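# Re-sync a clamp's lower jaw and close it on the bar

## Task

The clamp's two jaws run on racks driven by one common pinion, and the lower jaw was refitted one or more teeth off, so the two jaws do not reach the bar at the same moment. Spreading the clamp fully open lets that lower jaw come free of the pinion. Re-engage it so both jaws move in step, then close both jaws so they grip the bar.

## Robot and tools

Robot: two arms, left_arm and right_arm, each with a two-finger gripper. The scene frame has its origin at table height, halfway between the nominal bases, with +z up, +x out over the table, and left_arm on the +y side (arm names do not match image sides). Calibrated bases: left_arm at (-0.041, +0.341, 0) m, quat_wxyz (+1.000, 0, 0, +0.018); right_arm at (+0.016, -0.250, 0) m, quat_wxyz (+1.000, 0, 0, -0.010). A camera stand sits behind the arms. Fingers point along the gripper's +z and open/close along its y. Joint ranges (rad): waist -2.618 to 3.054, shoulder 0.000 to 3.142, elbow 0.000 to 3.142 (straight at 2.901), wrist pitch -1.571 to 1.571, wrist yaw -1.571 to 1.571, wrist roll -2.094 to 2.094.

Frames: each arm reports its hand pose, velocities and targets in its own base frame. Offsets in commands run along the axes of that arm's current Hand target. Table items are described in the scene frame.

Command row (shared by execute_actions and move): one flat list of 14 numbers covering both arms: dx, dy, dz, rx, ry, rz, opening for left_arm, then the same seven for right_arm. The six pose numbers are offsets (not poses) from the arm's Hand target as it stood when the action or move began; they are scaled so 1.0 = 0.6 m for translations and 180 degrees for rotations, range -1 to 1. rx, ry, rz form a single rotation vector. The opening is absolute: +1 fully open (0.094 m), -1 closed. Six zeros means no new pose for that arm; its opening number is always a command, so resend the current value to leave it unchanged.

execute_actions(actions, cameras): actions is a list of actions; each action is up to 15 rows, one per 1/30 s step, and a short action repeats its final row to fill 15 steps. Every row in an action is measured from the action's starting Hand target, not the prior row; repeating an offset in a new action moves further. An empty actions list returns state plus images (and shows the scene number and task). cameras picks images by name: cam_high, cam_low, cam_left_wrist, cam_right_wrist, or ["all"]; an unknown name invalidates the call.

move(target, speed, blend, opening_speed, grip_force, blocking, cameras): drives grippers in straight lines. target is one 14-number row or a list of up to 15 rows; all offsets in the list count from the same starting Hand targets. speed in m/s, 0.002 to 2.9, default 0.25 (turn rate limit twice that in rad/s), one value or one per target. blend in m rounds corners at intermediate targets; 0 stops at each. opening_speed is per second on the -1..+1 scale, at least 0.2. grip_force is newtons per finger pad, 10 to 50, one value or one per arm; it persists, and low values close slowly. blocking=false returns after about 0.5 s while the move continues. Whole move is capped at 10 s. Paths do not avoid obstacles or the other arm; avoid paths near an arm's own base, which can whip the elbow. The result adds a move: line (done, off_target, moving, held, fault, plus limits such as paced or held).

wait(seconds): 0 to 3600, sends nothing new; returns early if a running move ends. stop(): brakes the running move. zoom_image(camera, region): region [x0, y0, x1, y1] in pixels of the newest image from that camera, at most 504 by 504. finished_scene(scene): scene number 1 or 2; irreversible, and the goal must hold with the robot not helping.

Results: end_effector_position (m) is the point between the finger pads, about 1 cm behind the tips; end_effector_quat_wxyz gives orientation; both may be off by a few cm. Hand target is the last commanded pose after clipping (orientation is clipped to within 40 degrees of measured each step); grippers often rest short of it because of friction or weight, so send the remaining gap as an offset. grip_measured uses the opening scale and reads slightly wide when empty and a bit narrower than a hard part under full squeeze; it keeps following the command, so it does not reveal contact. Joint velocities may say within noise. Joint torques are raw drive outputs with per-unit offset and noise; numbers 1 to 3 wrap at ±28 N m. Tool commands lists present gripper commands. MOTOR HOT appears at 75 °C; at 90 °C the arm folds and idles for the rest of the scene; at 100 °C it drops.

Camera images are 896x504: cam_high, cam_low, cam_left_wrist, cam_right_wrist.

Avoid: pushing or slamming hard into the clamp, table or fixed items; fast contact moves; letting parts fall or leave the table; releasing parts while they move; the arms or their wrist cameras colliding or one gripper closing on the other's fingers; strain on camera cables; arms left pushing at unreachable poses (heat). To stop a push, command the target back past the gripper. Close slowly on anything delicate.

Each tool is called after "Request:" in YAML: its name, and indented under it one key for each argument.

## Session

Request:
execute_actions:
  actions: []

Scene clock: 0.00 s.
left_arm: end_effector_position=(+0.4004, +0.0076, +0.0866) grip_measured=+1.000 end_effector_quat_wxyz=(+0.574, -0.042, +0.817, -0.006) | right_arm: end_effector_position=(+0.4012, -0.0167, +0.1258) grip_measured=+1.000 end_effector_quat_wxyz=(+0.625, +0.057, +0.778, +0.008)
Joint positions: left_arm=[-0.001 1.594 0.365 0.881 -0.038 -0.076 0.094] | right_arm=[-0.03 1.515 0.349 0.946 0.03 0.093 0.094]
Joint velocities: within noise
Joint torques (N m): no reading
Heat: left arm: 31 °C; right arm: 32 °C.
Hand target: left_arm +0.4007, +0.0076, +0.0869; +0.573, -0.042, +0.818, -0.006 | right_arm +0.4042, -0.0168, +0.1368; +0.638, +0.057, +0.768, +0.008
Tool commands: left_gripper/opening=+1.0 right_gripper/opening=+1.0

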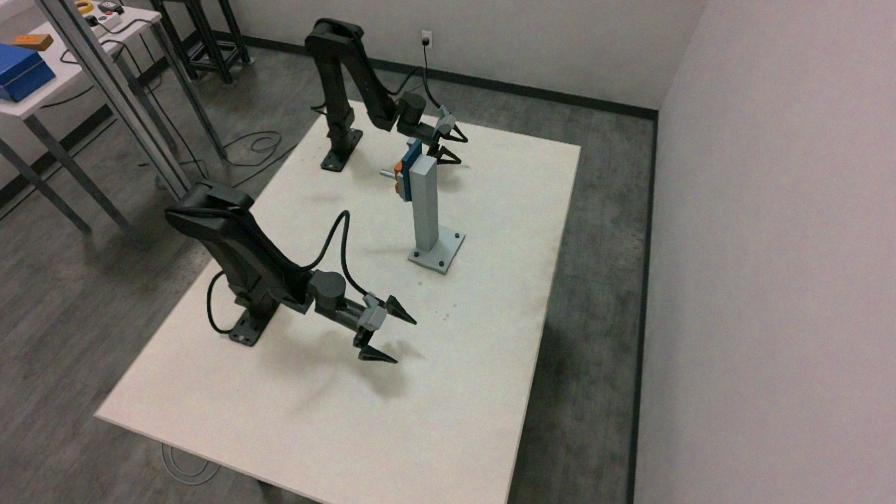

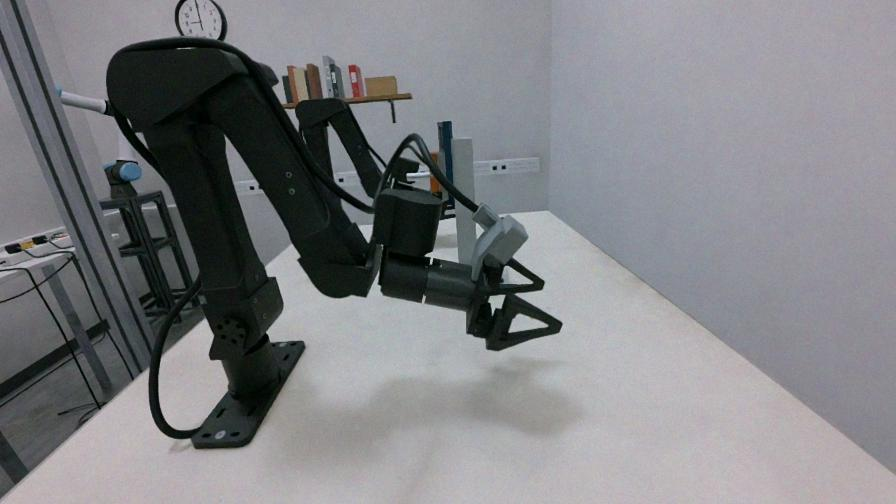

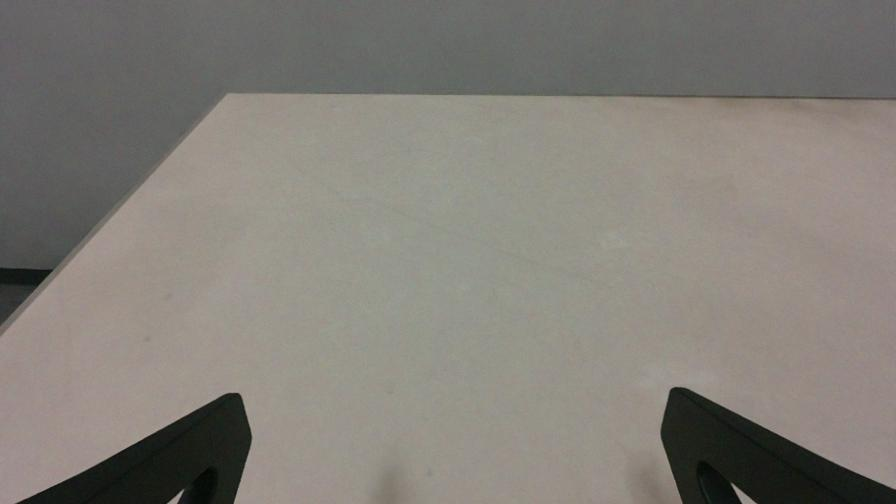

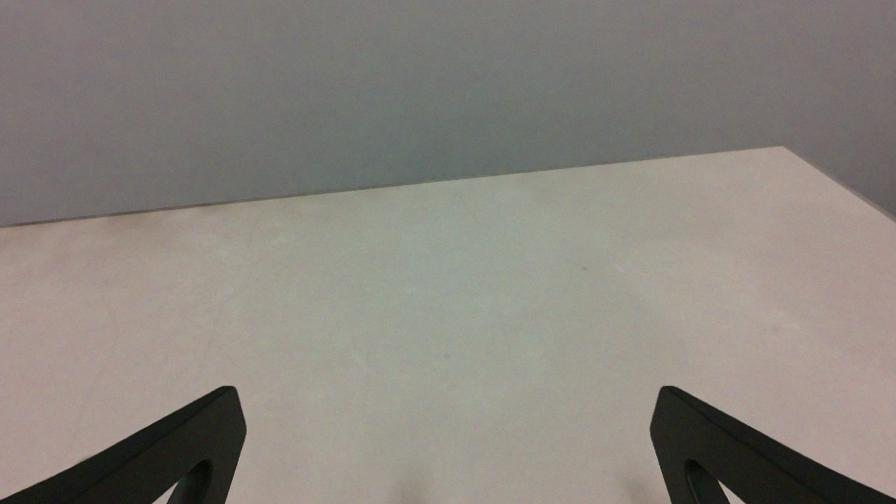

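Request:
zoom_image:
  camera: "cam_high"
  region: [300, 80, 520, 300]

Request:
zoom_image:
  camera: "cam_low"
  region: [380, 100, 520, 260]

Scaled by 2.291 from the camera's image (finer frame: 1280x720).

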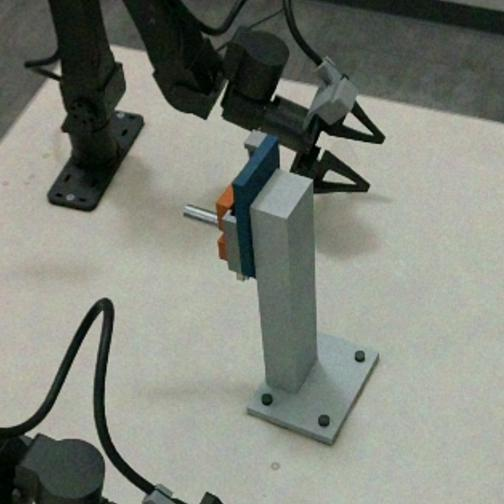

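Scaled by 3.150 from the camera's image (finer frame: 1280x720).

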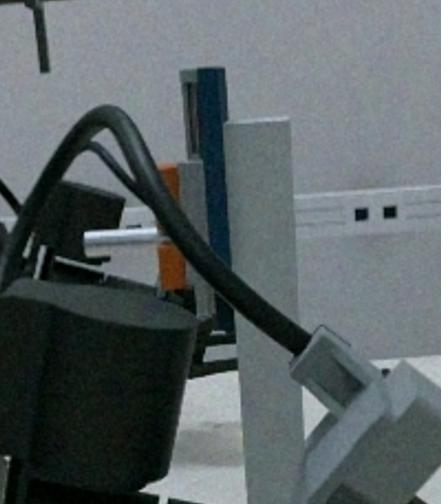

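Request:
move:
  target: [-0.215, -0.2218, -0.5075, 0.2476, -0.0344, 0.0893, 1.0, 0, 0, 0, 0, 0, 0, 1.0]
  cameras: ["all"]

Scene clock: 5.13 s.
left_arm: end_effector_position=(+0.1721, -0.1258, +0.3140) grip_measured=+1.000 end_effector_quat_wxyz=(+0.581, +0.282, +0.727, -0.235) | right_arm: end_effector_position=(+0.4012, -0.0167, +0.1258) grip_measured=+1.000 end_effector_quat_wxyz=(+0.625, +0.057, +0.778, +0.008)
Joint positions: left_arm=[-0.137 0.387 0.798 -0.674 0.602 0.137 0.094] | right_arm=[-0.03 1.515 0.349 0.946 0.03 0.093 0.094]
Joint torques (N m): left_arm=[-0.38 2.76 7.99 1.7 0.14 0.08] | right_arm=[-0.09 -5.52 6.27 2.2 0.01 -0.02]
Heat: left arm: 31 °C; right arm: 33 °C.
Hand target: left_arm +0.1668, -0.1266, +0.3200; +0.584, +0.289, +0.721, -0.235 | right_arm +0.4042, -0.0168, +0.1368; +0.638, +0.057, +0.768, +0.008
Off the commanded pose: left_arm 0.008 m, 1 deg | right_arm 0.011 m, 2 deg.
move: done

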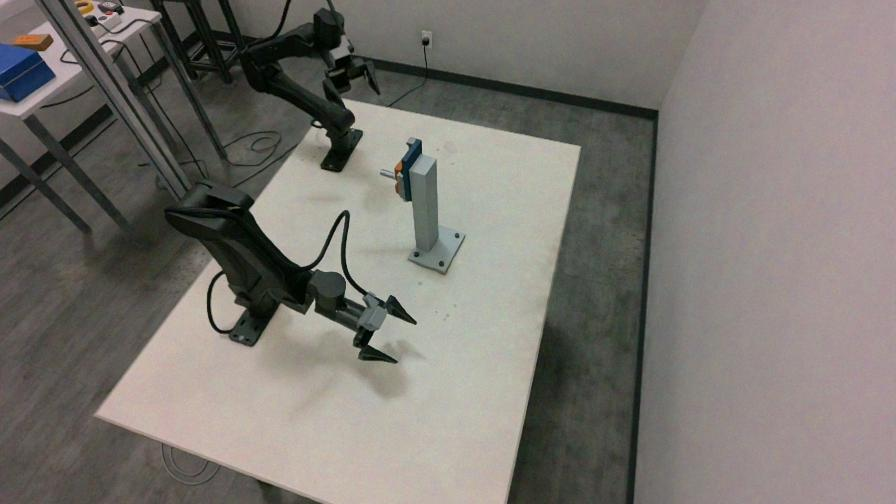

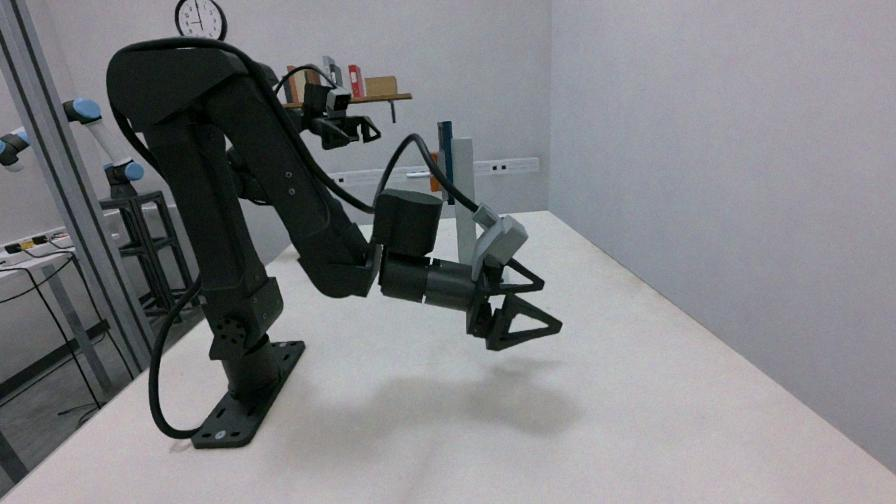

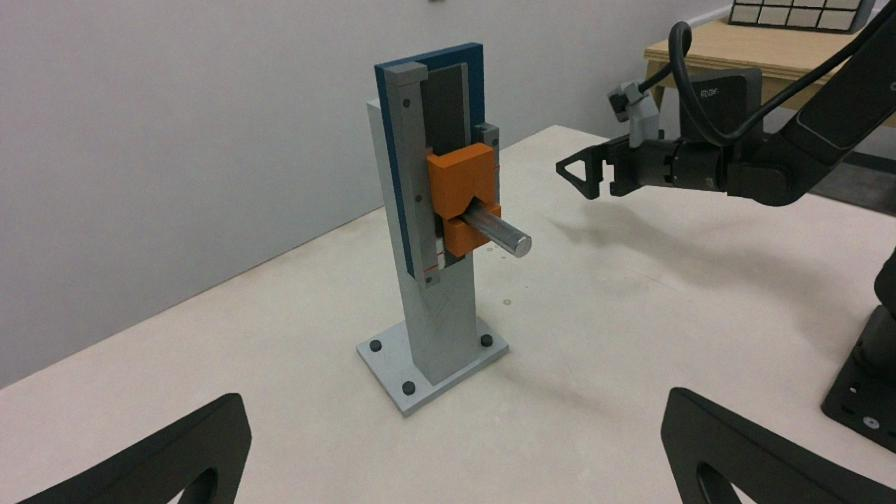

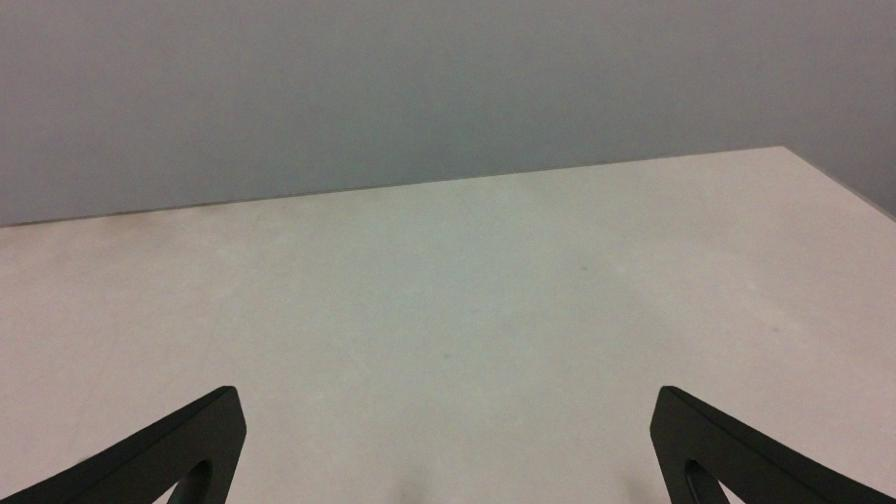

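Request:
zoom_image:
  camera: "cam_left_wrist"
  region: [350, 30, 570, 310]

Request:
zoom_image:
  camera: "cam_left_wrist"
  region: [360, 110, 540, 300]

Scaled by 1.800 from the camera's image (finer frame: 1280x720).

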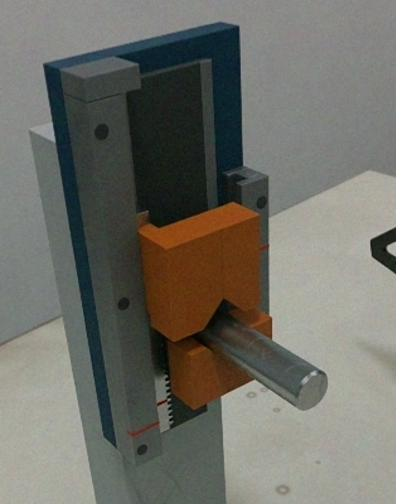

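Scaled by 2.653 from the camera's image (finer frame: 1280x720).

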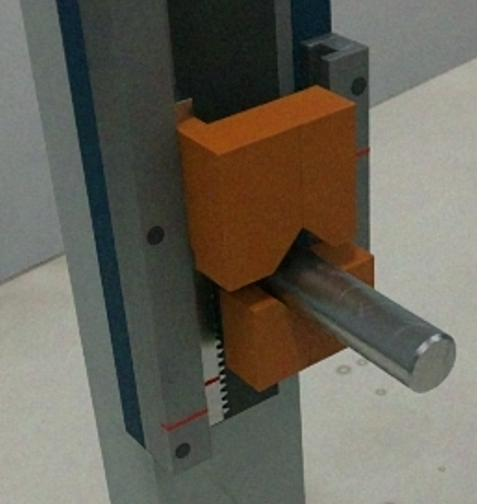

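Request:
move:
  target: [0.0945, -0.059, 0.1738, -0.0709, -0.1324, 0.0004, 1.0, 0, 0, 0, 0, 0, 0, 1.0]
  speed: 0.12
  cameras: ["cam_left_wrist", "cam_high"]

Scene clock: 11.20 s.
left_arm: end_effector_position=(+0.2094, -0.2158, +0.2520) grip_measured=+1.000 end_effector_quat_wxyz=(+0.752, +0.162, +0.603, -0.213) | right_arm: end_effector_position=(+0.4012, -0.0167, +0.1258) grip_measured=+1.000 end_effector_quat_wxyz=(+0.625, +0.057, +0.778, +0.008)
Joint positions: left_arm=[-1.143 0.898 0.109 1.058 -0.589 0.138 0.094] | right_arm=[-0.03 1.515 0.349 0.946 0.03 0.093 0.094]
Joint torques (N m): left_arm=[-0.39 -0.31 5.14 1.78 0.08 0.02] | right_arm=[-0.09 -5.53 6.27 2.2 0.01 -0.02]
Heat: left arm: 31 °C; right arm: 33 °C.
Hand target: left_arm +0.2075, -0.2145, +0.2429; +0.748, +0.169, +0.607, -0.208 | right_arm +0.4042, -0.0168, +0.1368; +0.638, +0.057, +0.768, +0.008
Off the commanded pose: left_arm 0.009 m, 1 deg | right_arm 0.011 m, 2 deg.
move: done
Images, in order (width x height): cam_high 896x504, cam_left_wrist 896x504.

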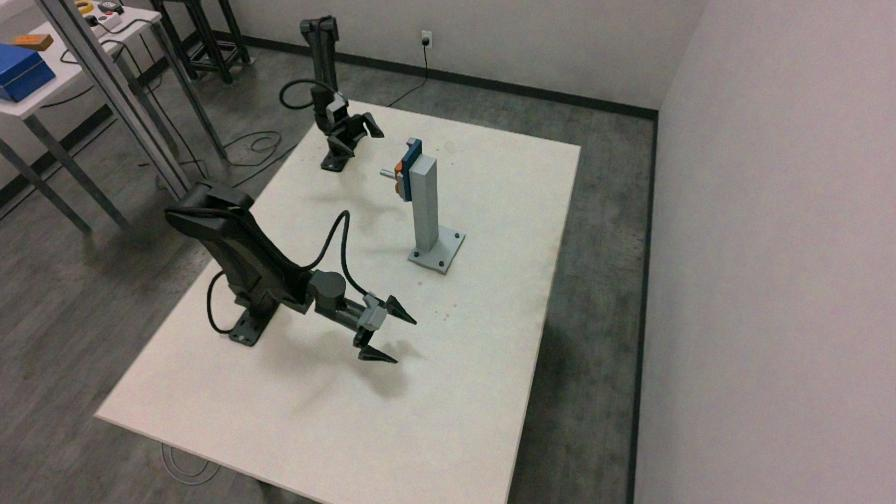

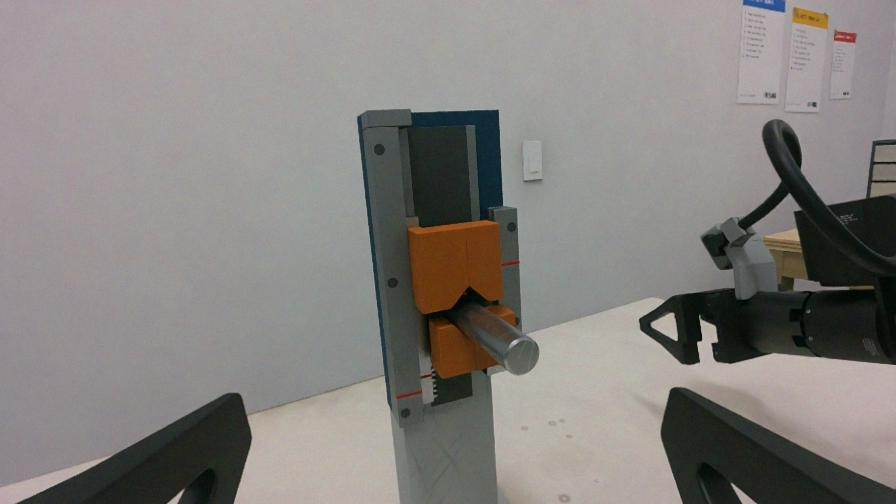

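Request:
zoom_image:
  camera: "cam_left_wrist"
  region: [340, 90, 560, 260]

Request:
zoom_image:
  camera: "cam_left_wrist"
  region: [360, 250, 560, 440]

Scaled by 2.291 from the camera's image (finer frame: 1280x720).

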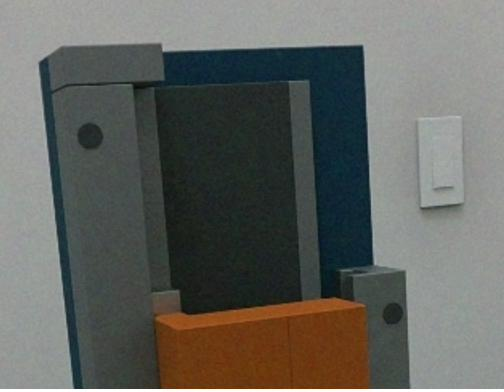

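Scaled by 2.520 from the camera's image (finer frame: 1280x720).

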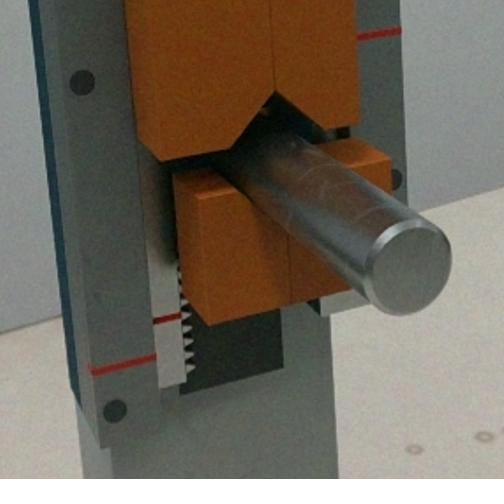

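Request:
move:
  target:
    - [0, 0.1333, -0.05, 0, 0, 0, 1.0, 0, 0, 0, 0, 0, 0, 1.0]
    - [0, 0.1333, -0.05, 0, 0, 0, 1.0, -0.056, 0.4412, -0.4553, -0.1936, -0.1144, -0.0243, 1.0]
  speed: 0.15
  cameras: ["cam_right_wrist", "cam_high"]

Scene clock: 18.33 s.
left_arm: end_effector_position=(+0.2243, -0.1320, +0.2369) grip_measured=+1.000 end_effector_quat_wxyz=(+0.749, +0.171, +0.607, -0.206) | right_arm: end_effector_position=(+0.1645, +0.2566, +0.2283) grip_measured=+1.000 end_effector_quat_wxyz=(+0.743, -0.186, +0.617, +0.180)
Joint positions: left_arm=[-0.521 0.226 0.016 0.417 0.022 0.003 0.094] | right_arm=[1.498 1.241 0.143 1.39 0.947 -0.296 0.094]
Joint torques (N m): left_arm=[0.51 0.99 7.56 1.76 0.05 -0.11] | right_arm=[0.64 -1.72 7.43 2.13 -0.15 -0.01]
Heat: left arm: 32 °C; right arm: 34 °C.
Hand target: left_arm +0.2236, -0.1309, +0.2366; +0.748, +0.169, +0.607, -0.208 | right_arm +0.1626, +0.2594, +0.2432; +0.750, -0.164, +0.608, +0.203
Off the commanded pose: left_arm 0.001 m, 0 deg | right_arm 0.015 m, 4 deg.
move: off_target (right_arm)
Images, in order (width x height): cam_high 896x504, cam_right_wrist 896x504.

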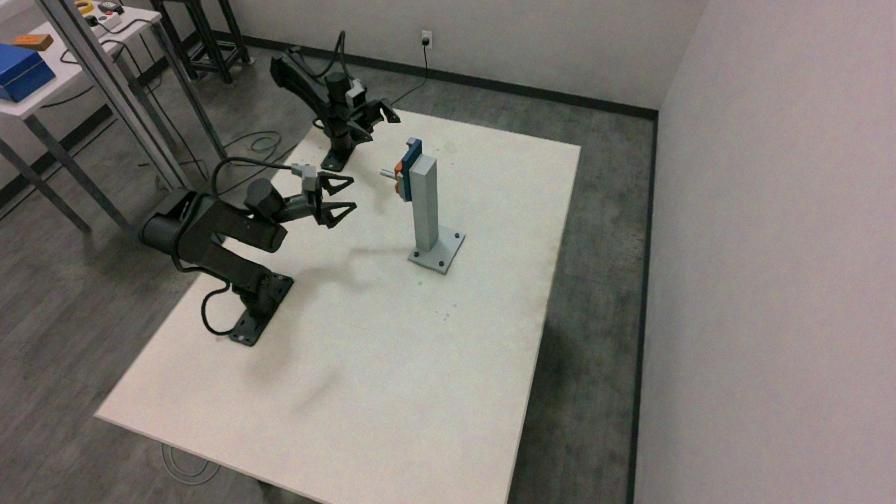

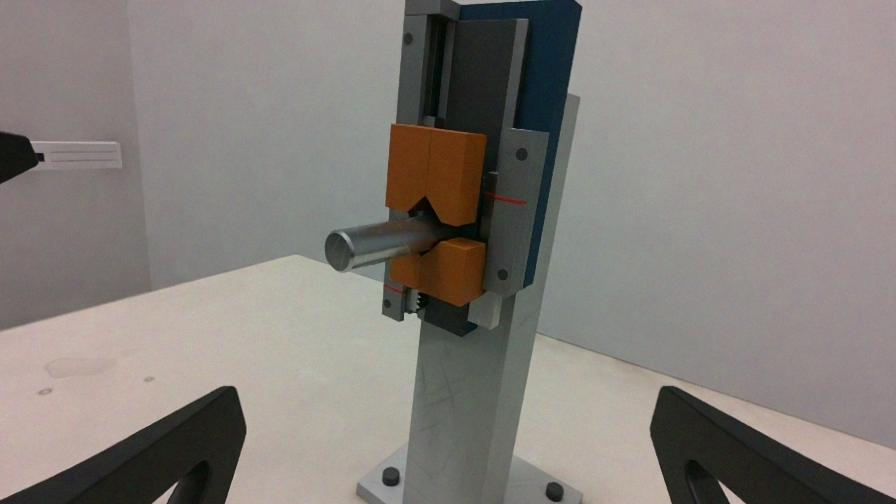

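Request:
zoom_image:
  camera: "cam_right_wrist"
  region: [360, 0, 600, 180]

Request:
zoom_image:
  camera: "cam_right_wrist"
  region: [320, 170, 560, 350]

Scaled by 2.100 from the camera's image (finer frame: 1280x720).

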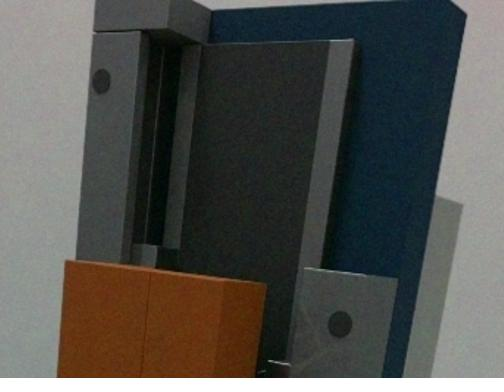

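Scaled by 2.100 from the camera's image (finer frame: 1280x720).

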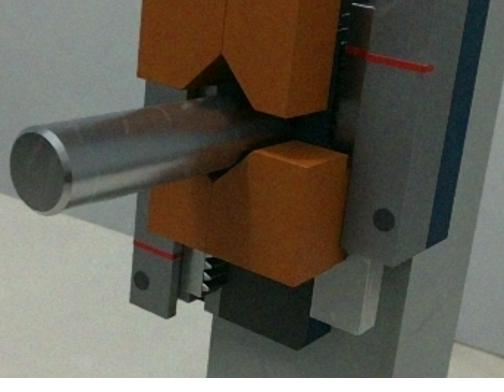

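Request:
move:
  target: [0, 0, 0, 0, 0, 0, 1.0, 0.0432, -0.0438, 0.071, -0.059, -0.0332, 0.0158, -0.8]
  speed: 0.1
  cameras: ["cam_right_wrist"]

Request:
zoom_image:
  camera: "cam_right_wrist"
  region: [300, 80, 600, 340]

Scene clock: 22.57 s.
left_arm: end_effector_position=(+0.2243, -0.1320, +0.2369) grip_measured=+1.000 end_effector_quat_wxyz=(+0.749, +0.171, +0.607, -0.206) | right_arm: end_effector_position=(+0.2193, +0.2646, +0.1996) grip_measured=-0.797 end_effector_quat_wxyz=(+0.718, -0.243, +0.601, +0.253)
Joint positions: left_arm=[-0.521 0.226 0.016 0.417 0.022 0.003 0.094] | right_arm=[1.036 1.406 0.108 1.464 0.308 -0.097 0.01]
Joint torques (N m): left_arm=[0.51 1.06 7.5 1.76 0.06 -0.09] | right_arm=[-0.76 -2.45 4.72 3.35 -0.2 0.11]
Heat: left arm: 32 °C; right arm: 35 °C.
Hand target: left_arm +0.2236, -0.1309, +0.2366; +0.748, +0.169, +0.607, -0.208 | right_arm +0.2165, +0.2603, +0.2266; +0.757, -0.207, +0.550, +0.285
Off the commanded pose: left_arm 0.001 m, 0 deg | right_arm 0.028 m, 9 deg.
joint sent to its limit (right arm) — joint 4 (wrist pitch), upper limit. The joint targets are off in orientation, not in position.
move: off_target (right_arm)

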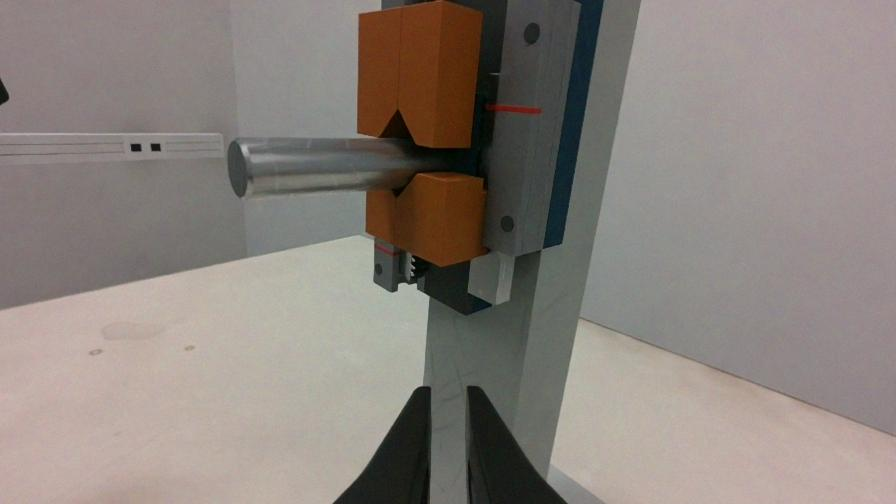

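Scaled by 1.680 from the camera's image (finer frame: 1280x720).

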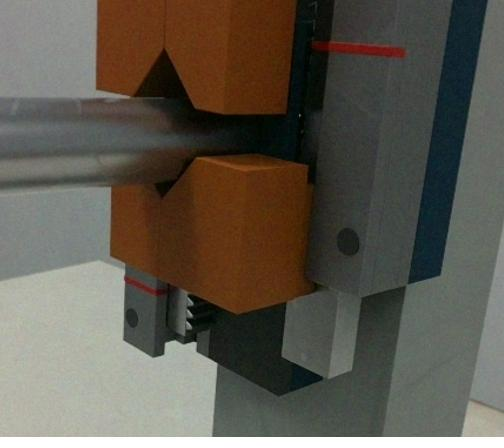

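Request:
zoom_image:
  camera: "cam_right_wrist"
  region: [440, 0, 600, 140]

Request:
zoom_image:
  camera: "cam_right_wrist"
  region: [350, 200, 530, 330]

Scaled by 3.150 from the camera's image (finer frame: 1280x720).

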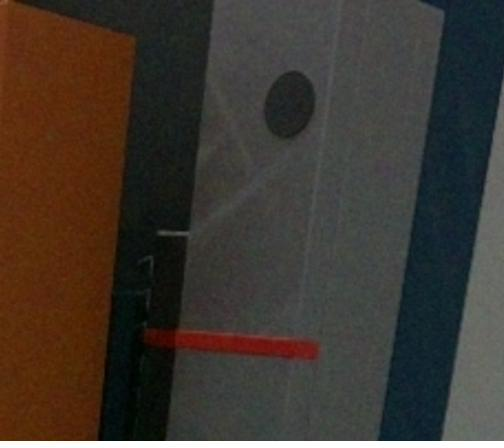

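Scaled by 2.800 from the camera's image (finer frame: 1280x720).

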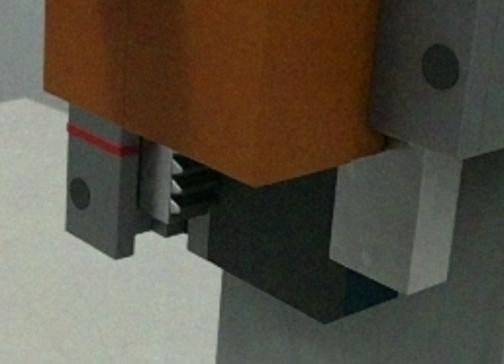

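Request:
move:
  target: [0.102, -0.0733, 0.1433, 0.0594, -0.0166, -0.0143, -0.8, 0, 0, 0, 0, 0, 0, -0.8]
  speed: 0.1
  cameras: ["cam_left_wrist"]

Request:
zoom_image:
  camera: "cam_left_wrist"
  region: [340, 60, 600, 320]

Scene clock: 25.63 s.
left_arm: end_effector_position=(+0.2826, -0.2144, +0.1557) grip_measured=-0.798 end_effector_quat_wxyz=(+0.668, +0.241, +0.655, -0.258) | right_arm: end_effector_position=(+0.2192, +0.2647, +0.1996) grip_measured=-0.797 end_effector_quat_wxyz=(+0.718, -0.244, +0.601, +0.253)
Joint positions: left_arm=[-0.581 1.527 0.109 1.444 0.14 -0.019 0.009] | right_arm=[1.036 1.406 0.108 1.464 0.307 -0.097 0.01]
Joint torques (N m): left_arm=[-0.4 -2.84 6 3.39 0.04 -0.1] | right_arm=[-0.76 -2.44 4.74 3.35 -0.17 0.1]
Heat: left arm: 32 °C; right arm: 36 °C.
Hand target: left_arm +0.2838, -0.2184, +0.1945; +0.740, +0.219, +0.569, -0.284 | right_arm +0.2165, +0.2603, +0.2266; +0.757, -0.207, +0.550, +0.285
Off the commanded pose: left_arm 0.039 m, 13 deg | right_arm 0.027 m, 9 deg.
joint sent to its limit (left arm) — joint 4 (wrist pitch), upper limit. The joint targets are off in orientation, not in position.
joint sent to its limit (right arm) — joint 4 (wrist pitch), upper limit. The joint targets are off in orientation, not in position.
move: off_target (left_arm)

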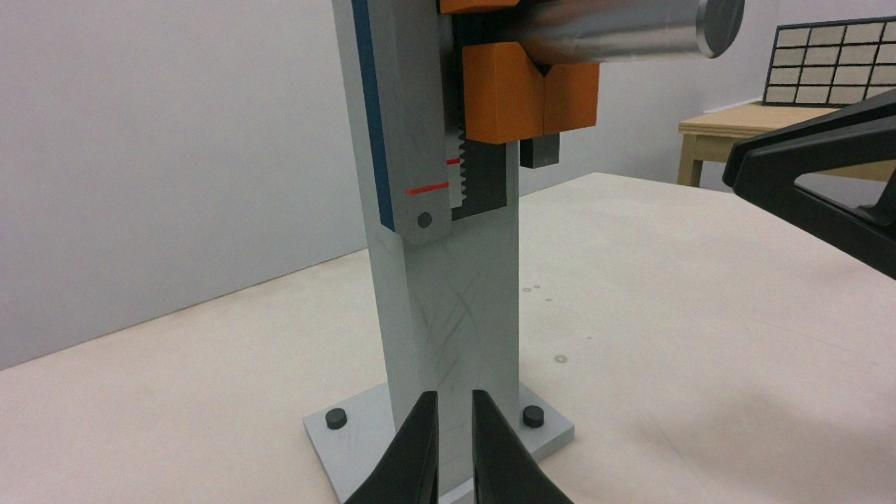

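Scaled by 1.938 from the camera's image (finer frame: 1280x720).

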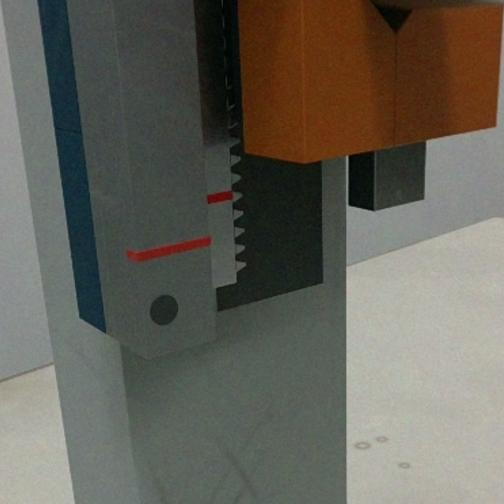

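Request:
zoom_image:
  camera: "cam_left_wrist"
  region: [400, 100, 480, 240]

Scaled by 3.600 from the camera's image (finer frame: 1280x720).

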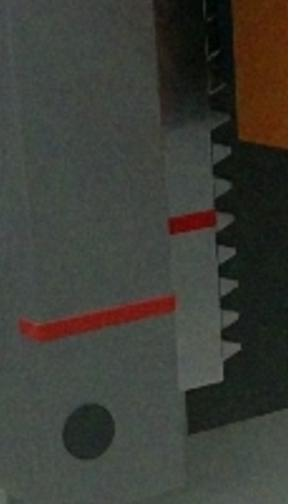

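Request:
move:
  target:
    - [-0.1462, -0.043, -0.0598, -0.09, 0.0946, -0.004, -0.8, 0, 0, -0.0833, 0, 0.044, 0, -0.8]
    - [-0.1219, -0.1027, 0.0438, -0.1803, 0.1892, -0.0079, 0.4, 0, 0, -0.0833, 0, 0.044, 0, -0.8]
  speed: 0.12
  blend: [0.02, 0]
  cameras: ["cam_left_wrist", "cam_right_wrist", "cam_high"]

Scene clock: 32.23 s.
left_arm: end_effector_position=(+0.2464, -0.2671, +0.2612) grip_measured=+0.398 end_effector_quat_wxyz=(+0.564, +0.084, +0.820, -0.048) | right_arm: end_effector_position=(+0.1839, +0.2297, +0.2106) grip_measured=-0.797 end_effector_quat_wxyz=(+0.709, -0.231, +0.615, +0.255)
Joint positions: left_arm=[-1.244 1.27 1.023 -0.416 -0.95 -0.548 0.066] | right_arm=[1.165 0.845 0.012 0.986 0.455 -0.082 0.01]
Joint torques (N m): left_arm=[-0.39 -3.36 10.04 1.39 -0.54 -0.16] | right_arm=[0.69 -1.43 6 1.97 -0.05 0.11]
Heat: left arm: 33 °C; right arm: 37 °C.
Hand target: left_arm +0.2474, -0.2686, +0.2719; +0.571, +0.072, +0.816, -0.050 | right_arm +0.1808, +0.2290, +0.2113; +0.717, -0.226, +0.601, +0.270
Off the commanded pose: left_arm 0.011 m, 2 deg | right_arm 0.003 m, 3 deg.
joint sent to its limit (right arm) — joint 3 (elbow), lower limit, where the elbow is as bent as it goes. The joint targets still meet the commanded pose.
move: off_target (left_arm, right_arm); target 2's new opening was sent with left_arm's hand 0.011 m and 2 deg from that target
Images, in order (width x height): cam_high 896x504, cam_left_wrist 896x504, cam_right_wrist 896x504.

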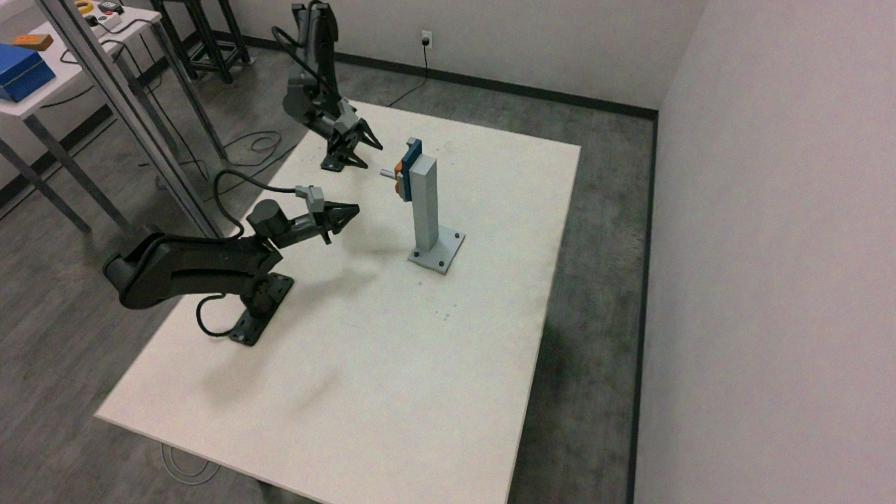

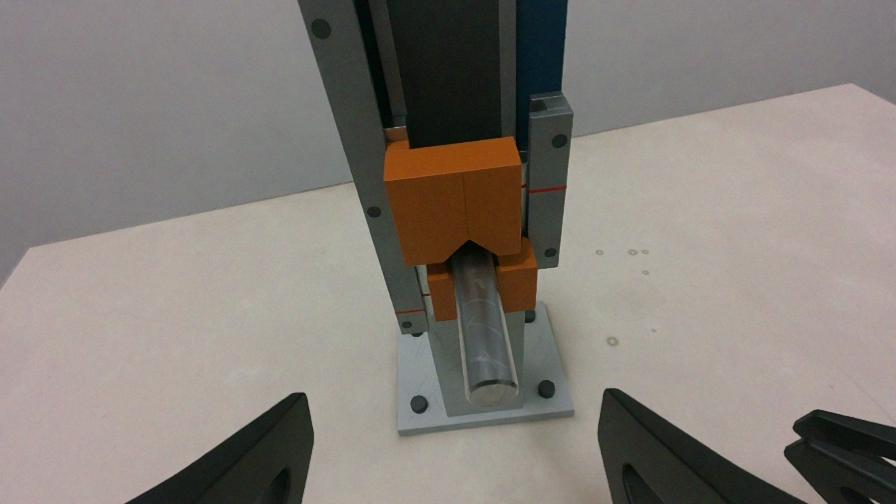

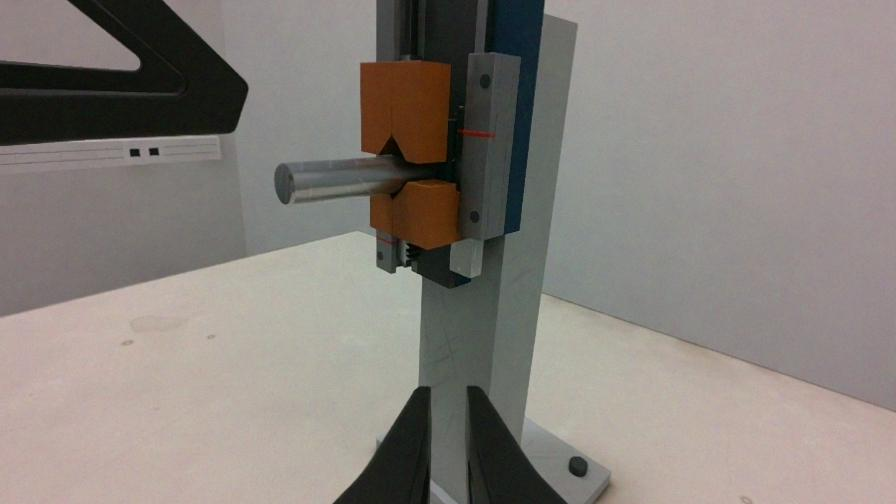

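Request:
move:
  target: [0, 0, 0, 0, 0, -0.04, 0.4, 0, 0, 0, 0, 0, 0, -0.8]
  speed: 0.1
  cameras: ["cam_left_wrist"]

Request:
zoom_image:
  camera: "cam_left_wrist"
  region: [200, 0, 700, 500]

Scene clock: 35.37 s.
left_arm: end_effector_position=(+0.2464, -0.2671, +0.2612) grip_measured=+0.398 end_effector_quat_wxyz=(+0.560, +0.032, +0.823, -0.083) | right_arm: end_effector_position=(+0.1839, +0.2297, +0.2105) grip_measured=-0.797 end_effector_quat_wxyz=(+0.709, -0.231, +0.615, +0.255)
Joint positions: left_arm=[-1.244 1.27 1.023 -0.416 -0.95 -0.675 0.066] | right_arm=[1.165 0.845 0.012 0.986 0.455 -0.082 0.01]
Joint torques (N m): left_arm=[-0.4 -3.4 9.99 1.38 -0.56 -0.17] | right_arm=[0.68 -1.43 6 1.97 -0.05 0.11]
Heat: left arm: 33 °C; right arm: 37 °C.
Hand target: left_arm +0.2474, -0.2686, +0.2719; +0.567, +0.021, +0.819, -0.086 | right_arm +0.1808, +0.2290, +0.2112; +0.717, -0.226, +0.601, +0.270
Off the commanded pose: left_arm 0.011 m, 2 deg | right_arm 0.003 m, 3 deg.
joint sent to its limit (right arm) — joint 3 (elbow), lower limit, where the elbow is as bent as it goes. The joint targets still meet the commanded pose.
move: off_target (left_arm)

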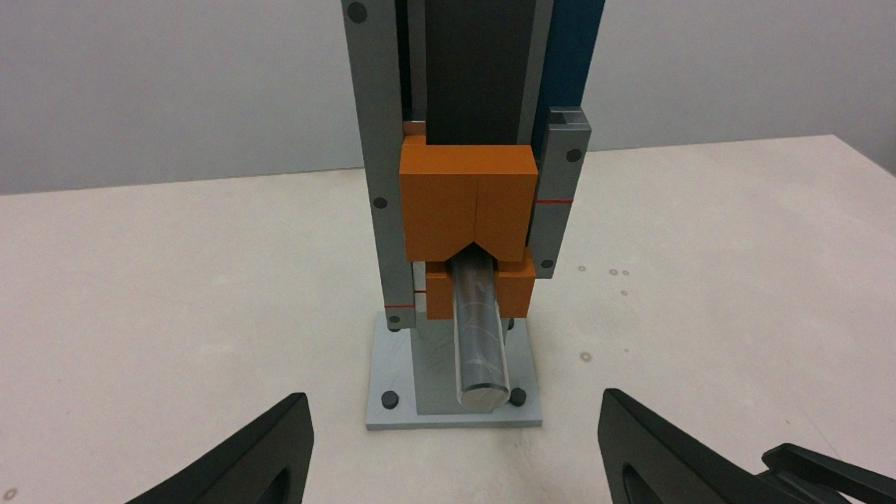

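Scaled by 1.008 from the camera's image (finer frame: 1280x720).

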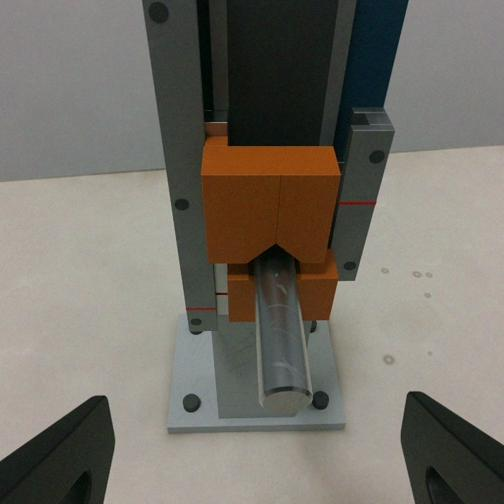

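Request:
move:
  target: [-0.0175, -0.0108, 0.0557, -0.0133, 0, -0.0038, 0.4, 0, 0, 0, 0, 0, 0, -0.8]
  speed: 0.08
  cameras: ["cam_left_wrist", "cam_right_wrist"]

Scene clock: 37.60 s.
left_arm: end_effector_position=(+0.2773, -0.2764, +0.2596) grip_measured=+0.398 end_effector_quat_wxyz=(+0.560, +0.012, +0.826, -0.066) | right_arm: end_effector_position=(+0.1839, +0.2297, +0.2105) grip_measured=-0.797 end_effector_quat_wxyz=(+0.709, -0.231, +0.615, +0.255)
Joint positions: left_arm=[-1.164 1.379 1.1 -0.373 -0.926 -0.65 0.066] | right_arm=[1.165 0.845 0.012 0.986 0.455 -0.082 0.01]
Joint torques (N m): left_arm=[0.39 -4.45 10.06 1.61 -0.39 0.04] | right_arm=[0.69 -1.43 6 1.98 -0.05 0.1]
Heat: left arm: 33 °C; right arm: 37 °C.
Hand target: left_arm +0.2812, -0.2798, +0.2711; +0.566, +0.004, +0.821, -0.072 | right_arm +0.1808, +0.2290, +0.2112; +0.717, -0.226, +0.601, +0.270
Off the commanded pose: left_arm 0.013 m, 2 deg | right_arm 0.003 m, 3 deg.
joint sent to its limit (right arm) — joint 3 (elbow), lower limit, where the elbow is as bent as it goes. The joint targets still meet the commanded pose.
move: off_target (left_arm)

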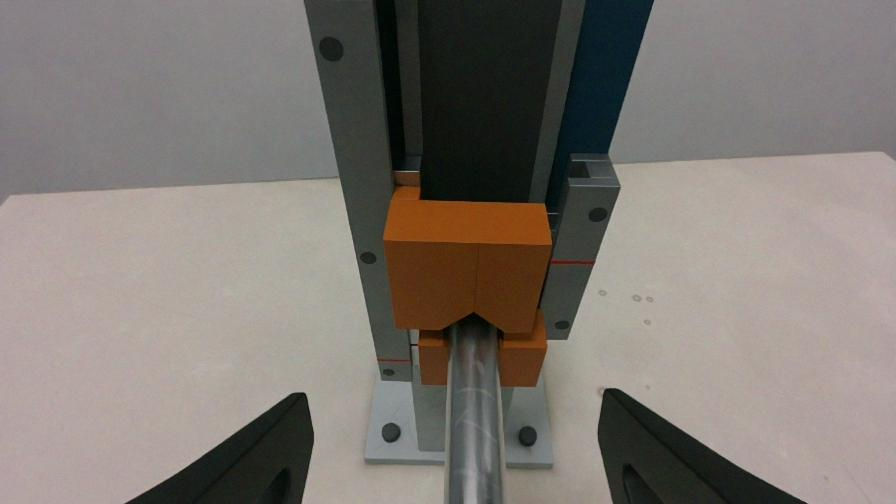

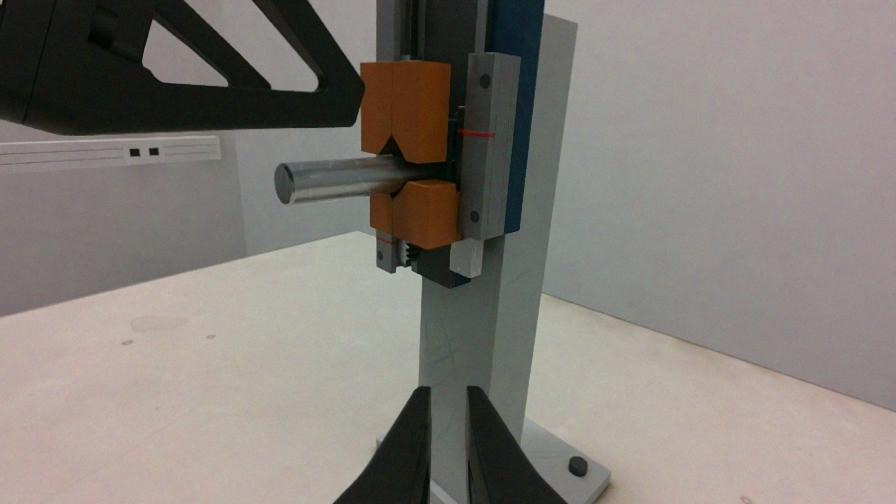

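Request:
move:
  target: [-0.0206, -0.005, 0.0599, 0, 0, 0, 0.4, 0, 0, 0, 0, 0, 0, -0.8]
  speed: 0.05
  cameras: ["cam_left_wrist", "cam_right_wrist"]

Scene clock: 39.40 s.
left_arm: end_effector_position=(+0.3140, -0.2824, +0.2591) grip_measured=+0.398 end_effector_quat_wxyz=(+0.559, +0.011, +0.826, -0.066) | right_arm: end_effector_position=(+0.1839, +0.2297, +0.2105) grip_measured=-0.797 end_effector_quat_wxyz=(+0.709, -0.231, +0.615, +0.255)
Joint positions: left_arm=[-1.059 1.453 1.144 -0.271 -0.841 -0.558 0.066] | right_arm=[1.165 0.845 0.012 0.986 0.455 -0.082 0.01]
Joint torques (N m): left_arm=[0.34 -5.07 10.28 1.71 -0.33 0.04] | right_arm=[0.68 -1.44 6 1.98 -0.05 0.11]
Heat: left arm: 33 °C; right arm: 37 °C.
Hand target: left_arm +0.3188, -0.2863, +0.2703; +0.566, +0.004, +0.821, -0.072 | right_arm +0.1808, +0.2290, +0.2112; +0.717, -0.226, +0.601, +0.270
Off the commanded pose: left_arm 0.013 m, 1 deg | right_arm 0.003 m, 3 deg.
joint sent to its limit (right arm) — joint 3 (elbow), lower limit, where the elbow is as bent as it goes. The joint targets still meet the commanded pose.
move: off_target (left_arm)

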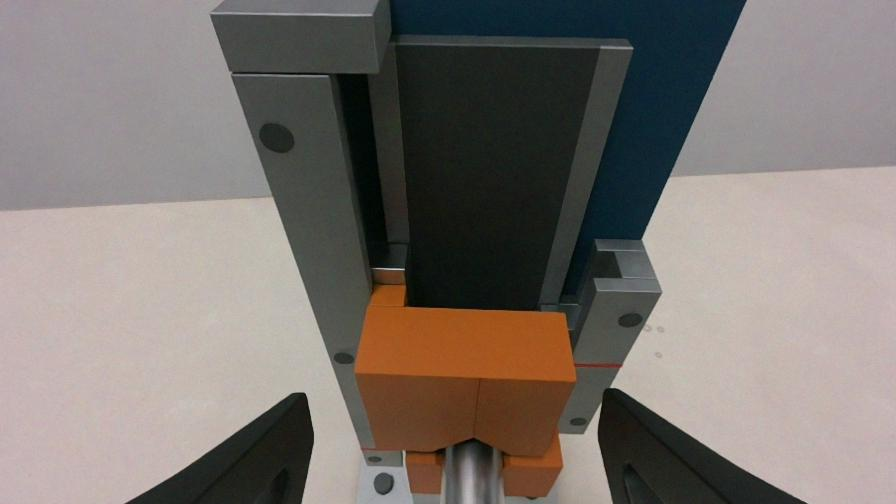

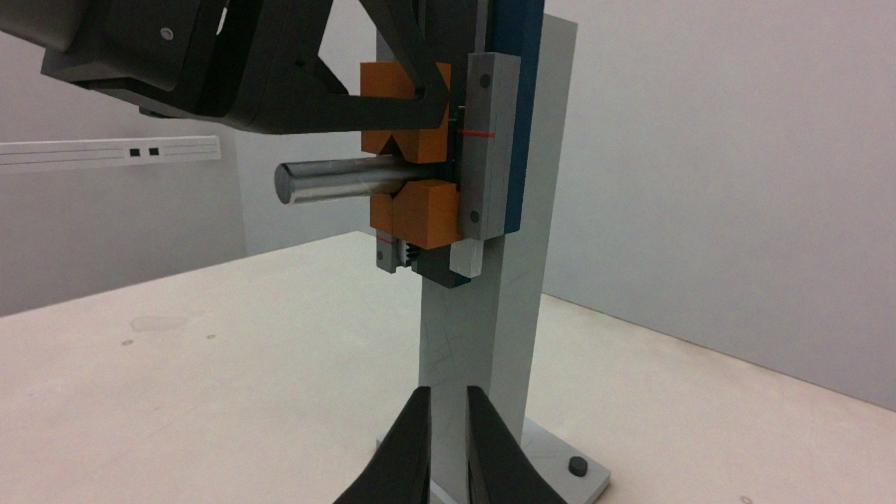

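Request:
zoom_image:
  camera: "cam_right_wrist"
  region: [340, 40, 540, 180]

Scaled by 2.520 from the camera's image (finer frame: 1280x720).

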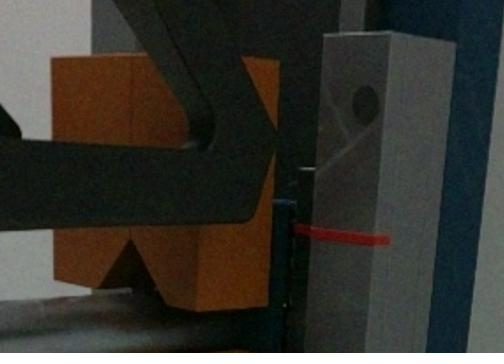

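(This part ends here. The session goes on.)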